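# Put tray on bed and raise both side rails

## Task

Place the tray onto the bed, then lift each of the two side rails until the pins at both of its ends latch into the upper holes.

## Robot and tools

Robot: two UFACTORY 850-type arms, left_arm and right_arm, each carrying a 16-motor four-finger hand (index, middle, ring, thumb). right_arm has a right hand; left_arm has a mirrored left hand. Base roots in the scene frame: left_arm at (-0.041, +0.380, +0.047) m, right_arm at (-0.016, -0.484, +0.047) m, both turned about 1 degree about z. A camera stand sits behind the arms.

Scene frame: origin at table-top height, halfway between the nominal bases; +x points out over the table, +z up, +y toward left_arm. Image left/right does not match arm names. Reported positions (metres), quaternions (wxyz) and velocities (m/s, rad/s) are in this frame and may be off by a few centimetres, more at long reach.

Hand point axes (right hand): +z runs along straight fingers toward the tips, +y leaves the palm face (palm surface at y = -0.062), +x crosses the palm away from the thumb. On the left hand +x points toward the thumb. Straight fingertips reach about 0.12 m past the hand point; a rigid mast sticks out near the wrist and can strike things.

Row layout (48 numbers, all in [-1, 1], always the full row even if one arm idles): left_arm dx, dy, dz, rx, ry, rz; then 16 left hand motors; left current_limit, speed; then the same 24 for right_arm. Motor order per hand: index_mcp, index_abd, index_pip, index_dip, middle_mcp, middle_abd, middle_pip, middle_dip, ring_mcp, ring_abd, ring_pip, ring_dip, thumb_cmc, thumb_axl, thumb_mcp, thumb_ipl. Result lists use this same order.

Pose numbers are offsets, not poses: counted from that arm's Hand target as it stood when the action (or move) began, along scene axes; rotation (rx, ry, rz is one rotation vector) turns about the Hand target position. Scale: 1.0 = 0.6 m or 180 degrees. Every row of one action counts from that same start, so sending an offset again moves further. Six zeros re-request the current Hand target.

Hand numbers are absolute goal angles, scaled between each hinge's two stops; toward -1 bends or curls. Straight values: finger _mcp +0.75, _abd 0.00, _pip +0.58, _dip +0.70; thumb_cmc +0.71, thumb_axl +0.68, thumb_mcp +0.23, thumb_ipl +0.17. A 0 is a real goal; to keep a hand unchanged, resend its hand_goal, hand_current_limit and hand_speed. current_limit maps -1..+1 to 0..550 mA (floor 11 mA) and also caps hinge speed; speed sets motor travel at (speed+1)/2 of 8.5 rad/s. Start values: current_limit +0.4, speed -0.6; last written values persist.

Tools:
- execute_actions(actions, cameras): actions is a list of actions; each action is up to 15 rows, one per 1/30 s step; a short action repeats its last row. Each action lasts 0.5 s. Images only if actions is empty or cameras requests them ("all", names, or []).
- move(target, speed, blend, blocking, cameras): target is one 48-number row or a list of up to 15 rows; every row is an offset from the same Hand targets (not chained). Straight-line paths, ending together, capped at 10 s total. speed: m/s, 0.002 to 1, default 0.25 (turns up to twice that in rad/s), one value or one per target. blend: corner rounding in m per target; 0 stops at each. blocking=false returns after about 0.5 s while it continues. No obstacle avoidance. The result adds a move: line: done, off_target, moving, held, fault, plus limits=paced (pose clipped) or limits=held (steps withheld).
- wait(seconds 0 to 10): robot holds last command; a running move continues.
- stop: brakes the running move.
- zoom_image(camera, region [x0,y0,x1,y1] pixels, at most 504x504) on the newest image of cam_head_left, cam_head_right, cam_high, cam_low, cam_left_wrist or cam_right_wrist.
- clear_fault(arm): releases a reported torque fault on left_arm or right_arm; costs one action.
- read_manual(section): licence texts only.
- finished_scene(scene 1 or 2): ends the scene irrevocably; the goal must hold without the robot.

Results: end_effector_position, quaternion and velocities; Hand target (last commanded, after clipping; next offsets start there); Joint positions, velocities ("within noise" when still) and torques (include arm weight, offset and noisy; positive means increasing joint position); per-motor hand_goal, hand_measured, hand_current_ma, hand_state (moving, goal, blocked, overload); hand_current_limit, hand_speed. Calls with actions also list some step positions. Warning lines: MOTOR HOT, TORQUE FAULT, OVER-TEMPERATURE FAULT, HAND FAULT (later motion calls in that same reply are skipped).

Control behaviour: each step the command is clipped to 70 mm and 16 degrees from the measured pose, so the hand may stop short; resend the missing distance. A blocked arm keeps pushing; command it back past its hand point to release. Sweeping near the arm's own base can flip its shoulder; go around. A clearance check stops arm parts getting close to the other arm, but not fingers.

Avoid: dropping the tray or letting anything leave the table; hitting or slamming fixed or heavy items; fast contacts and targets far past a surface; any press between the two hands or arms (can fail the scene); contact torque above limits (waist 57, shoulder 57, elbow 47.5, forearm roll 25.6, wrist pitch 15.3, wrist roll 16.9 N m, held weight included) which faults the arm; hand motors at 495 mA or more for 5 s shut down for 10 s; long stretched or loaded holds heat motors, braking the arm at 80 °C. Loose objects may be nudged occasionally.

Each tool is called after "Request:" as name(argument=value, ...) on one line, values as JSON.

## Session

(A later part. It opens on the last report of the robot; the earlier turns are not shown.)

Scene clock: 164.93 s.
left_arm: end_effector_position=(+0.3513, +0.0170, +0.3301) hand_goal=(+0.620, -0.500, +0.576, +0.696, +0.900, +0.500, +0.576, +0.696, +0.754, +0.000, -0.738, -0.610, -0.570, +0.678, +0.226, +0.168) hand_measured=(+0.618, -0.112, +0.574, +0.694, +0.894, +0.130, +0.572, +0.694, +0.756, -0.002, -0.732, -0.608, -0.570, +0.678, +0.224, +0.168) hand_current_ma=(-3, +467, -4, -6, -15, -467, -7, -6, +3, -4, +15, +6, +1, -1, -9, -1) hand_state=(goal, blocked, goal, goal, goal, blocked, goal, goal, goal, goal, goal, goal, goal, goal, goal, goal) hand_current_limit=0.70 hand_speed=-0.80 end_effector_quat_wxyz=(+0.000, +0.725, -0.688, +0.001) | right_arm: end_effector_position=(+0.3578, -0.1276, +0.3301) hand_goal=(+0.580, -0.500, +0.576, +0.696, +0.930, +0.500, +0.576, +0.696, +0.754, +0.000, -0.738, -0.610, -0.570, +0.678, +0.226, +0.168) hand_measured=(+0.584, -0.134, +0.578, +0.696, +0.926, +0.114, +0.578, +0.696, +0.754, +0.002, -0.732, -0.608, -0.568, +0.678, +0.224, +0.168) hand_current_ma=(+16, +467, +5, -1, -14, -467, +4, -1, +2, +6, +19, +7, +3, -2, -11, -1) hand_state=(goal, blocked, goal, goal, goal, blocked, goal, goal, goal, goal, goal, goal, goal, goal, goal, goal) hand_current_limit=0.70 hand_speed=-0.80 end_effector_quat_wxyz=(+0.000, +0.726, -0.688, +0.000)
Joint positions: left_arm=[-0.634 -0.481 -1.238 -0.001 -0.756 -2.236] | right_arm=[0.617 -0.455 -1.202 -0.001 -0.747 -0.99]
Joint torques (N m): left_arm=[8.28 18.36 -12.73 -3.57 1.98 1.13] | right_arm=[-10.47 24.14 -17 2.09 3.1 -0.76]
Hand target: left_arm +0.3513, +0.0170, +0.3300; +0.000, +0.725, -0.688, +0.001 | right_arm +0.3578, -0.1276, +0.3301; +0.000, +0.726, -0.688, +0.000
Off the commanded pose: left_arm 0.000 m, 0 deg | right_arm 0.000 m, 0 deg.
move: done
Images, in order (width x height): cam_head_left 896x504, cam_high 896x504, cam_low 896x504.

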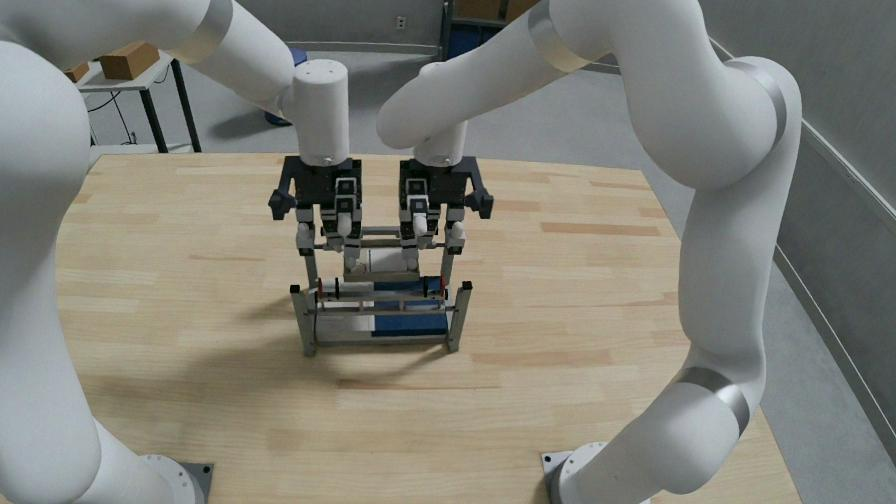

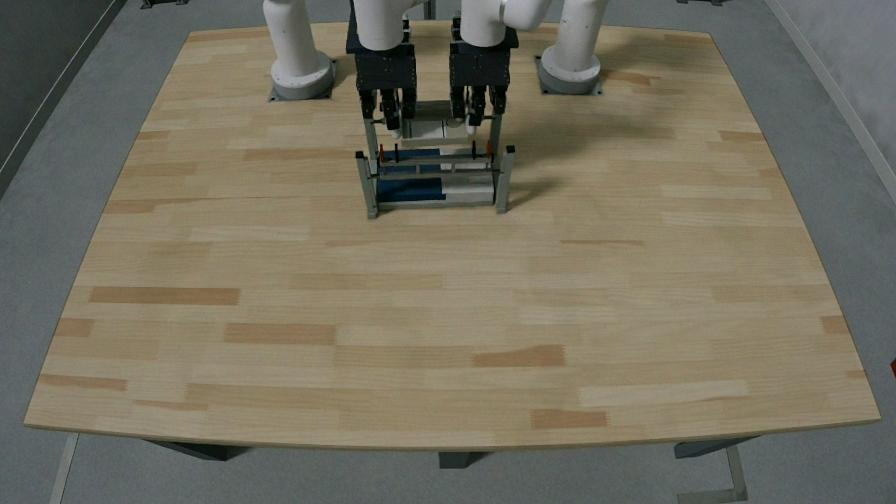

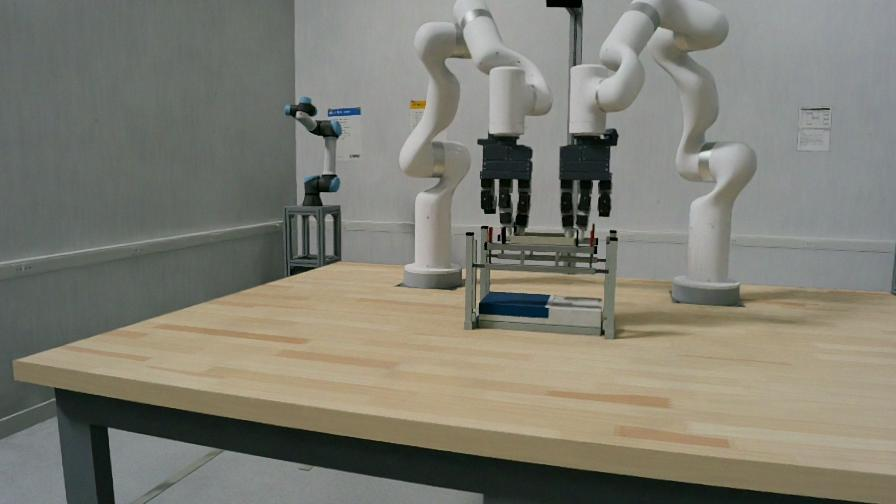

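Request:
move(target=[[0,0,-0.2,0,0,0,0.62,-0.5,0.576,0.696,0.9,0.5,0.576,0.696,0.754,0,-0.738,-0.61,-0.57,0.678,0.226,0.168,0.7,-0.8,0,0,-0.2,0,0,0,0.58,-0.5,0.576,0.696,0.93,0.5,0.576,0.696,0.754,0,-0.738,-0.61,-0.57,0.678,0.226,0.168,0.7,-0.8],[0,0,-0.232,0,0,0,0.62,-0.5,0.576,0.696,0.9,0.5,0.576,0.696,0.754,0,-0.738,-0.61,-0.57,0.678,0.226,0.168,0.7,-0.8,0,0,-0.232,0,0,0,0.58,-0.5,0.576,0.696,0.93,0.5,0.576,0.696,0.754,0,-0.738,-0.61,-0.57,0.678,0.226,0.168,0.7,-0.8]], speed=[0.08, 0.03], blend=[0.003, 0], cameras=["cam_head_left", "cam_low"])

Request:
zoom_image(camera="cam_low", region=[440, 200, 660, 350])

Request:
zoom_image(camera="cam_low", region=[480, 260, 610, 325])

Request:
zoom_image(camera="cam_head_left", region=[280, 200, 480, 360])

Scene clock: 169.47 s.
left_arm: end_effector_position=(+0.3513, +0.0171, +0.1908) hand_goal=(+0.620, -0.500, +0.576, +0.696, +0.900, +0.500, +0.576, +0.696, +0.754, +0.000, -0.738, -0.610, -0.570, +0.678, +0.226, +0.168) hand_measured=(+0.618, -0.112, +0.574, +0.694, +0.894, +0.130, +0.572, +0.694, +0.756, -0.002, -0.732, -0.608, -0.570, +0.678, +0.224, +0.168) hand_current_ma=(-3, +468, -4, -6, -15, -467, -7, -6, +3, -4, +15, +6, +1, -1, -9, -1) hand_state=(goal, blocked, goal, goal, goal, blocked, goal, goal, goal, goal, goal, goal, goal, goal, goal, goal) hand_current_limit=0.70 hand_speed=-0.80 end_effector_quat_wxyz=(+0.000, +0.725, -0.688, +0.001) | right_arm: end_effector_position=(+0.3578, -0.1276, +0.1909) hand_goal=(+0.580, -0.500, +0.576, +0.696, +0.930, +0.500, +0.576, +0.696, +0.754, +0.000, -0.738, -0.610, -0.570, +0.678, +0.226, +0.168) hand_measured=(+0.584, -0.134, +0.578, +0.696, +0.926, +0.114, +0.578, +0.696, +0.754, +0.002, -0.732, -0.608, -0.568, +0.678, +0.224, +0.168) hand_current_ma=(+16, +468, +5, -1, -14, -467, +4, -1, +2, +6, +19, +7, +3, -2, -11, -1) hand_state=(goal, blocked, goal, goal, goal, blocked, goal, goal, goal, goal, goal, goal, goal, goal, goal, goal) hand_current_limit=0.70 hand_speed=-0.80 end_effector_quat_wxyz=(+0.000, +0.726, -0.688, +0.000)
Joint positions: left_arm=[-0.634 -0.684 -1.183 -0.002 -0.498 -2.236] | right_arm=[0.617 -0.663 -1.146 -0.001 -0.484 -0.989]
Joint torques (N m): left_arm=[7.07 20.73 -12.38 -3.68 1.76 1.17] | right_arm=[-8.58 27.72 -15.38 -1.98 2.79 0.85]
Hand target: left_arm +0.3513, +0.0170, +0.1908; +0.000, +0.725, -0.688, +0.001 | right_arm +0.3578, -0.1276, +0.1909; +0.000, +0.726, -0.688, +0.000
Off the commanded pose: left_arm 0.000 m, 0 deg | right_arm 0.000 m, 0 deg.
move: done
Images, in order (width x height): cam_head_left 896x504, cam_low 896x504.

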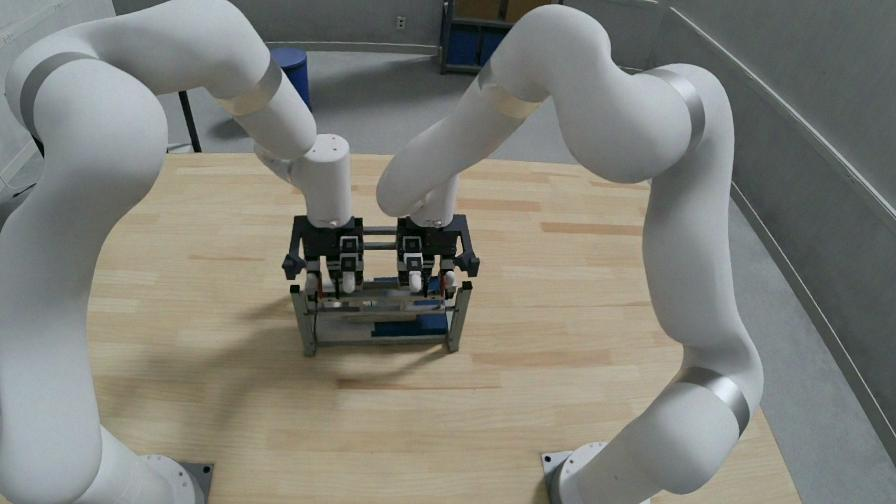

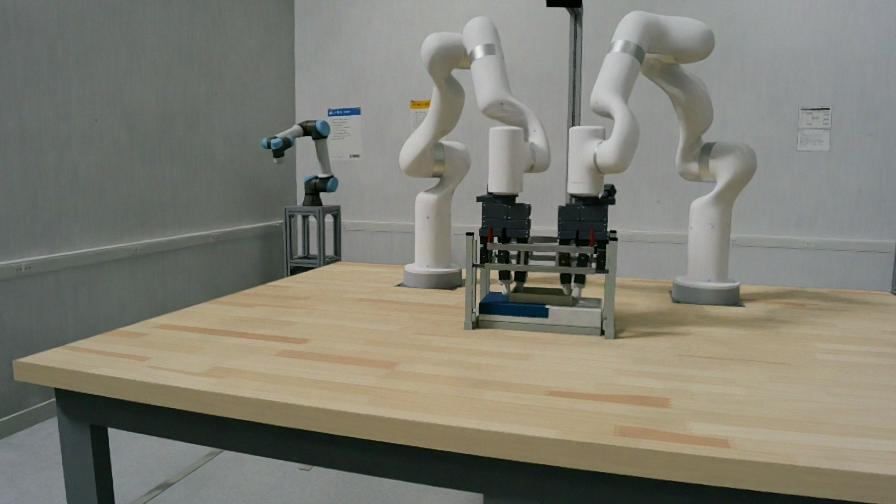

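Scaled by 2.291 from the camera's 896x504 image, which has a finer 1280x720 frame.

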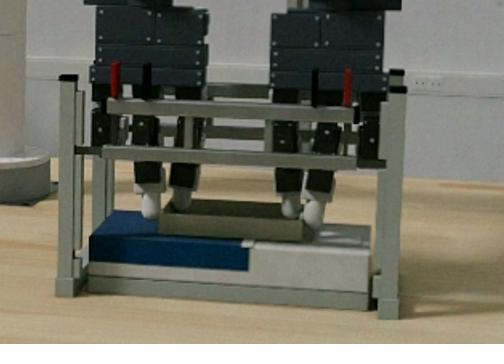

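Scaled by 3.877 from the camera's 896x504 image, which has a finer 1280x720 frame.

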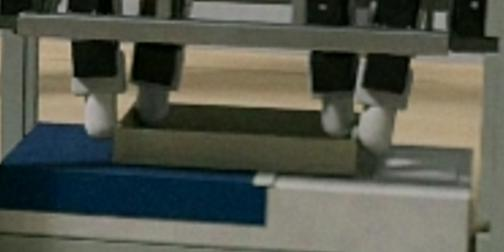

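Scaled by 2.520 from the camera's 896x504 image, which has a finer 1280x720 frame.

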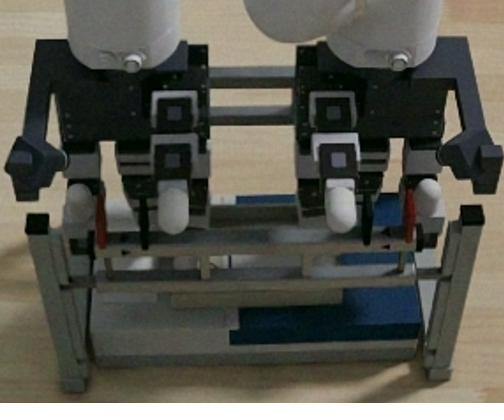

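Request:
move(target=[[0,0,-0.0047,0,0,0,0.62,-0.5,0.576,0.696,0.9,0.5,0.576,0.696,0.754,0,-0.738,-0.61,-0.57,0.678,0.226,0.168,0.7,-0.8,0,0,-0.0047,0,0,0,0.58,-0.5,0.576,0.696,0.93,0.5,0.576,0.696,0.754,0,-0.738,-0.61,-0.57,0.678,0.226,0.168,0.7,-0.8],[0,0,-0.0047,0,0,0,0.62,0.1,0.576,0.696,0.9,-0.1,0.576,0.696,0.754,0,-0.738,-0.61,-0.57,0.678,0.226,0.168,0.3,-0.9,0,0,-0.0047,0,0,0,0.58,0.1,0.576,0.696,0.93,-0.1,0.576,0.696,0.754,0,-0.738,-0.61,-0.57,0.678,0.226,0.168,0.3,-0.9]], speed=0.02, cameras=["cam_low"])

Request:
zoom_image(camera="cam_low", region=[480, 260, 610, 325])

Scene clock: 172.30 s.
left_arm: end_effector_position=(+0.3513, +0.0171, +0.1880) hand_goal=(+0.620, +0.100, +0.576, +0.696, +0.900, -0.100, +0.576, +0.696, +0.754, +0.000, -0.738, -0.610, -0.570, +0.678, +0.226, +0.168) hand_measured=(+0.618, +0.096, +0.574, +0.694, +0.894, -0.096, +0.574, +0.694, +0.756, -0.002, -0.732, -0.608, -0.570, +0.678, +0.224, +0.168) hand_current_ma=(-4, -9, -4, -6, -15, +8, -5, -6, +3, -4, +15, +6, +1, -1, -9, -1) hand_state=(goal, goal, goal, goal, goal, goal, goal, goal, goal, goal, goal, goal, goal, goal, goal, goal) hand_current_limit=0.30 hand_speed=-0.90 end_effector_quat_wxyz=(+0.000, +0.725, -0.688, +0.001) | right_arm: end_effector_position=(+0.3578, -0.1276, +0.1880) hand_goal=(+0.580, +0.100, +0.576, +0.696, +0.930, -0.100, +0.576, +0.696, +0.754, +0.000, -0.738, -0.610, -0.570, +0.678, +0.226, +0.168) hand_measured=(+0.584, +0.096, +0.578, +0.696, +0.926, -0.096, +0.578, +0.696, +0.754, +0.002, -0.732, -0.608, -0.568, +0.678, +0.224, +0.168) hand_current_ma=(+11, -10, +5, -1, -11, +11, +4, -1, +2, +6, +19, +7, +3, -2, -11, -1) hand_state=(goal, goal, goal, goal, goal, goal, goal, goal, goal, goal, goal, goal, goal, goal, goal, goal) hand_current_limit=0.30 hand_speed=-0.90 end_effector_quat_wxyz=(+0.000, +0.726, -0.688, +0.000)
Joint positions: left_arm=[-0.634 -0.689 -1.183 -0.002 -0.493 -2.236] | right_arm=[0.617 -0.668 -1.147 -0.001 -0.48 -0.989]
Joint torques (N m): left_arm=[6.65 27.36 -31.53 -3.49 1.7 0.48] | right_arm=[-4.73 36.35 -32.26 0.16 2.68 0.8]
Hand target: left_arm +0.3513, +0.0170, +0.1880; +0.000, +0.725, -0.688, +0.001 | right_arm +0.3578, -0.1276, +0.1880; +0.000, +0.726, -0.688, +0.000
Off the commanded pose: left_arm 0.000 m, 0 deg | right_arm 0.000 m, 0 deg.
move: done
Images, in order (width x height): cam_low 896x504.

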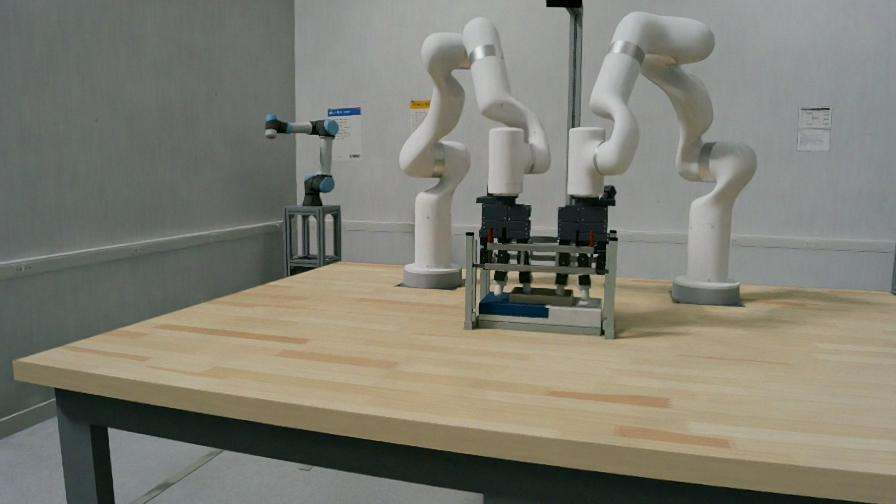

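Scaled by 3.877 from the camera's 896x504 image, which has a finer 1280x720 frame.

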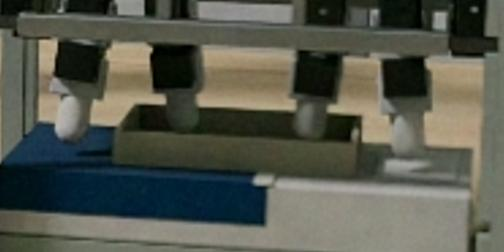

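Request:
move(target=[[0,0,0.1,0,0,0,0.62,0.1,0.576,0.696,0.9,-0.1,0.576,0.696,0.754,0,-0.738,-0.61,-0.57,0.678,0.226,0.168,0.3,-0.9,0,0,0.1,0,0,0,0.58,0.1,0.576,0.696,0.93,-0.1,0.576,0.696,0.754,0,-0.738,-0.61,-0.57,0.678,0.226,0.168,0.3,-0.9],[0,0,0.37,0,0,0,0.62,0.1,0.576,0.696,0.9,-0.1,0.576,0.696,0.754,0,-0.738,-0.61,-0.57,0.678,0.226,0.168,0.3,-0.9,0,0,0.37,0,0,0,0.58,0.1,0.576,0.696,0.93,-0.1,0.576,0.696,0.754,0,-0.738,-0.61,-0.57,0.678,0.226,0.168,0.3,-0.9]], speed=[0.08, 0.2], blend=[0.01, 0], cameras=["cam_low", "cam_head_left", "cam_high"])

Request:
zoom_image(camera="cam_low", region=[450, 210, 630, 340])

Request:
zoom_image(camera="cam_head_left", region=[280, 200, 480, 360])

Request:
zoom_image(camera="cam_low", region=[450, 220, 520, 290])

Request:
zoom_image(camera="cam_low", region=[560, 220, 630, 290])

Request:
zoom_image(camera="cam_high", region=[350, 80, 530, 220])

Scene clock: 175.30 s.
left_arm: end_effector_position=(+0.3513, +0.0171, +0.4100) hand_goal=(+0.620, +0.100, +0.576, +0.696, +0.900, -0.100, +0.576, +0.696, +0.754, +0.000, -0.738, -0.610, -0.570, +0.678, +0.226, +0.168) hand_measured=(+0.618, +0.096, +0.574, +0.694, +0.894, -0.096, +0.574, +0.694, +0.756, -0.002, -0.732, -0.608, -0.570, +0.678, +0.224, +0.168) hand_current_ma=(-4, -8, -4, -6, -15, +7, -5, -6, +3, -4, +15, +6, +1, -1, -9, -1) hand_state=(goal, goal, goal, goal, goal, goal, goal, goal, goal, goal, goal, goal, goal, goal, goal, goal) hand_current_limit=0.30 hand_speed=-0.90 end_effector_quat_wxyz=(+0.000, +0.725, -0.688, +0.001) | right_arm: end_effector_position=(+0.3578, -0.1276, +0.4100) hand_goal=(+0.580, +0.100, +0.576, +0.696, +0.930, -0.100, +0.576, +0.696, +0.754, +0.000, -0.738, -0.610, -0.570, +0.678, +0.226, +0.168) hand_measured=(+0.584, +0.096, +0.578, +0.696, +0.926, -0.096, +0.578, +0.696, +0.754, +0.002, -0.732, -0.608, -0.568, +0.678, +0.224, +0.168) hand_current_ma=(+11, -9, +5, -1, -11, +11, +4, -1, +2, +6, +18, +7, +3, -2, -11, -1) hand_state=(goal, goal, goal, goal, goal, goal, goal, goal, goal, goal, goal, goal, goal, goal, goal, goal) hand_current_limit=0.30 hand_speed=-0.90 end_effector_quat_wxyz=(+0.000, +0.726, -0.688, +0.000)
Joint positions: left_arm=[-0.634 -0.402 -1.32 -0.001 -0.917 -2.237] | right_arm=[0.617 -0.375 -1.283 0 -0.909 -0.99]
Joint torques (N m): left_arm=[0.81 33.59 -35.65 4.87 -2.46 -0.75] | right_arm=[6.65 42.52 -40.89 -0.22 -3.47 -1.02]
Hand target: left_arm +0.3513, +0.0170, +0.4100; +0.000, +0.725, -0.688, +0.001 | right_arm +0.3578, -0.1276, +0.4100; +0.000, +0.726, -0.688, +0.000
Off the commanded pose: left_arm 0.000 m, 0 deg | right_arm 0.000 m, 0 deg.
move: done
Images, in order (width x height): cam_head_left 896x504, cam_high 896x504, cam_low 896x504.

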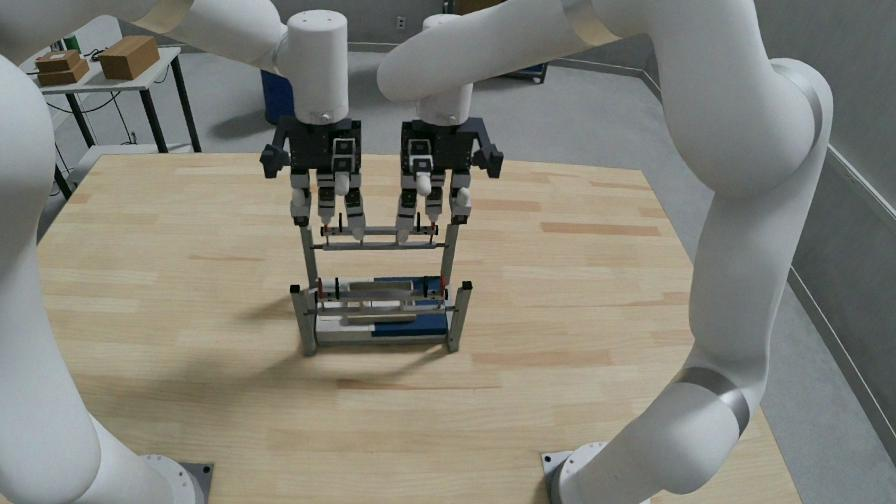

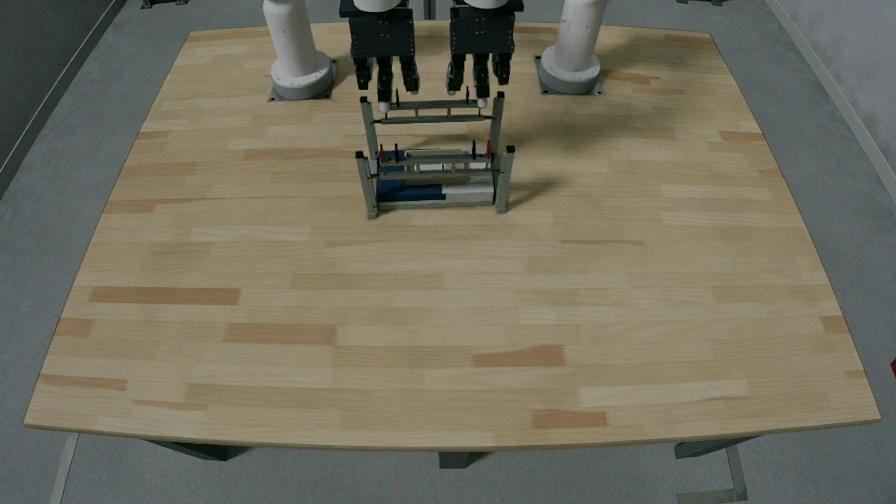

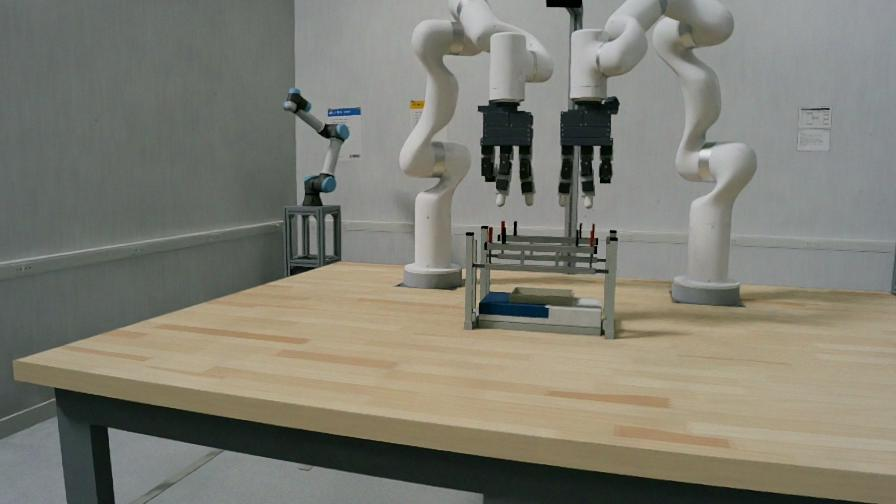

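Scaled by 2.800 from the camera's 896x504 image, which has a finer 1280x720 frame.

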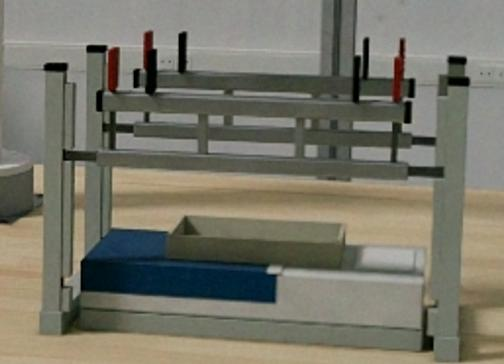

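Scaled by 2.520 from the camera's 896x504 image, which has a finer 1280x720 frame.

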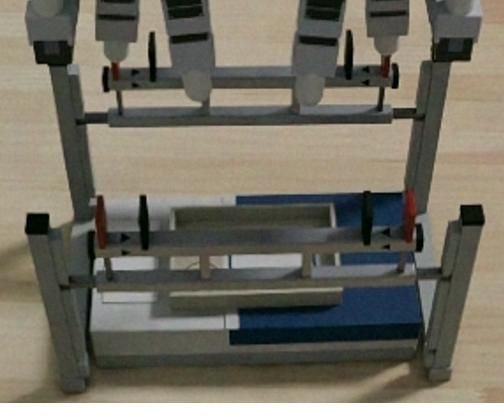

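Scaled by 7.200 from the camera's 896x504 image, which has a finer 1280x720 frame.

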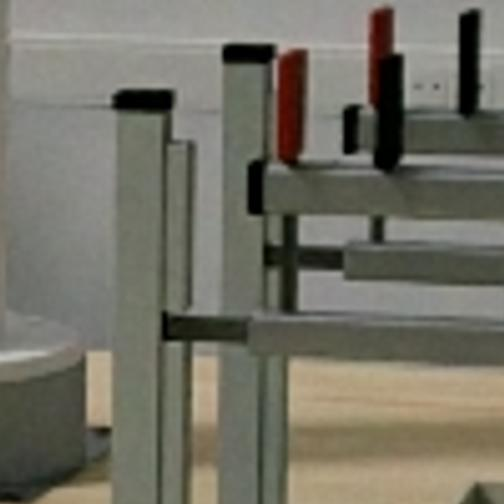

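Scaled by 7.200 from the camera's 896x504 image, which has a finer 1280x720 frame.

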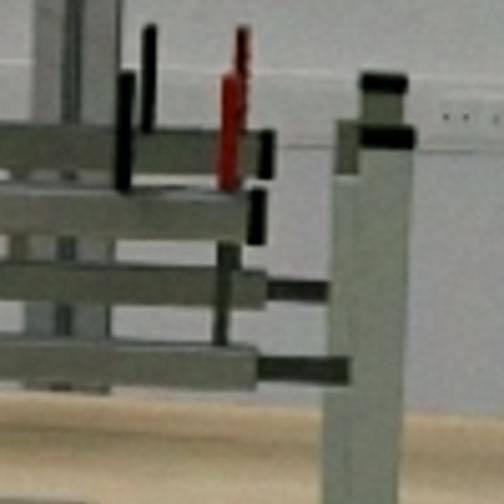

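Scaled by 2.800 from the camera's 896x504 image, which has a finer 1280x720 frame.

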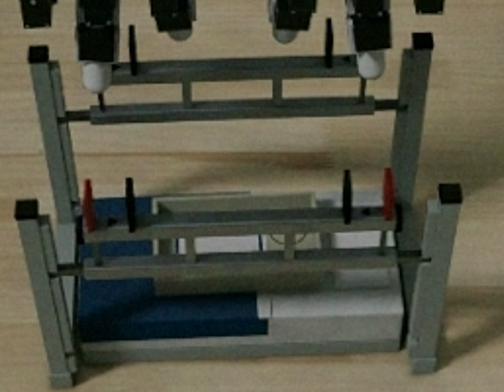

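Request:
finished_scene(scene=2)

The scene is finished: the task was done.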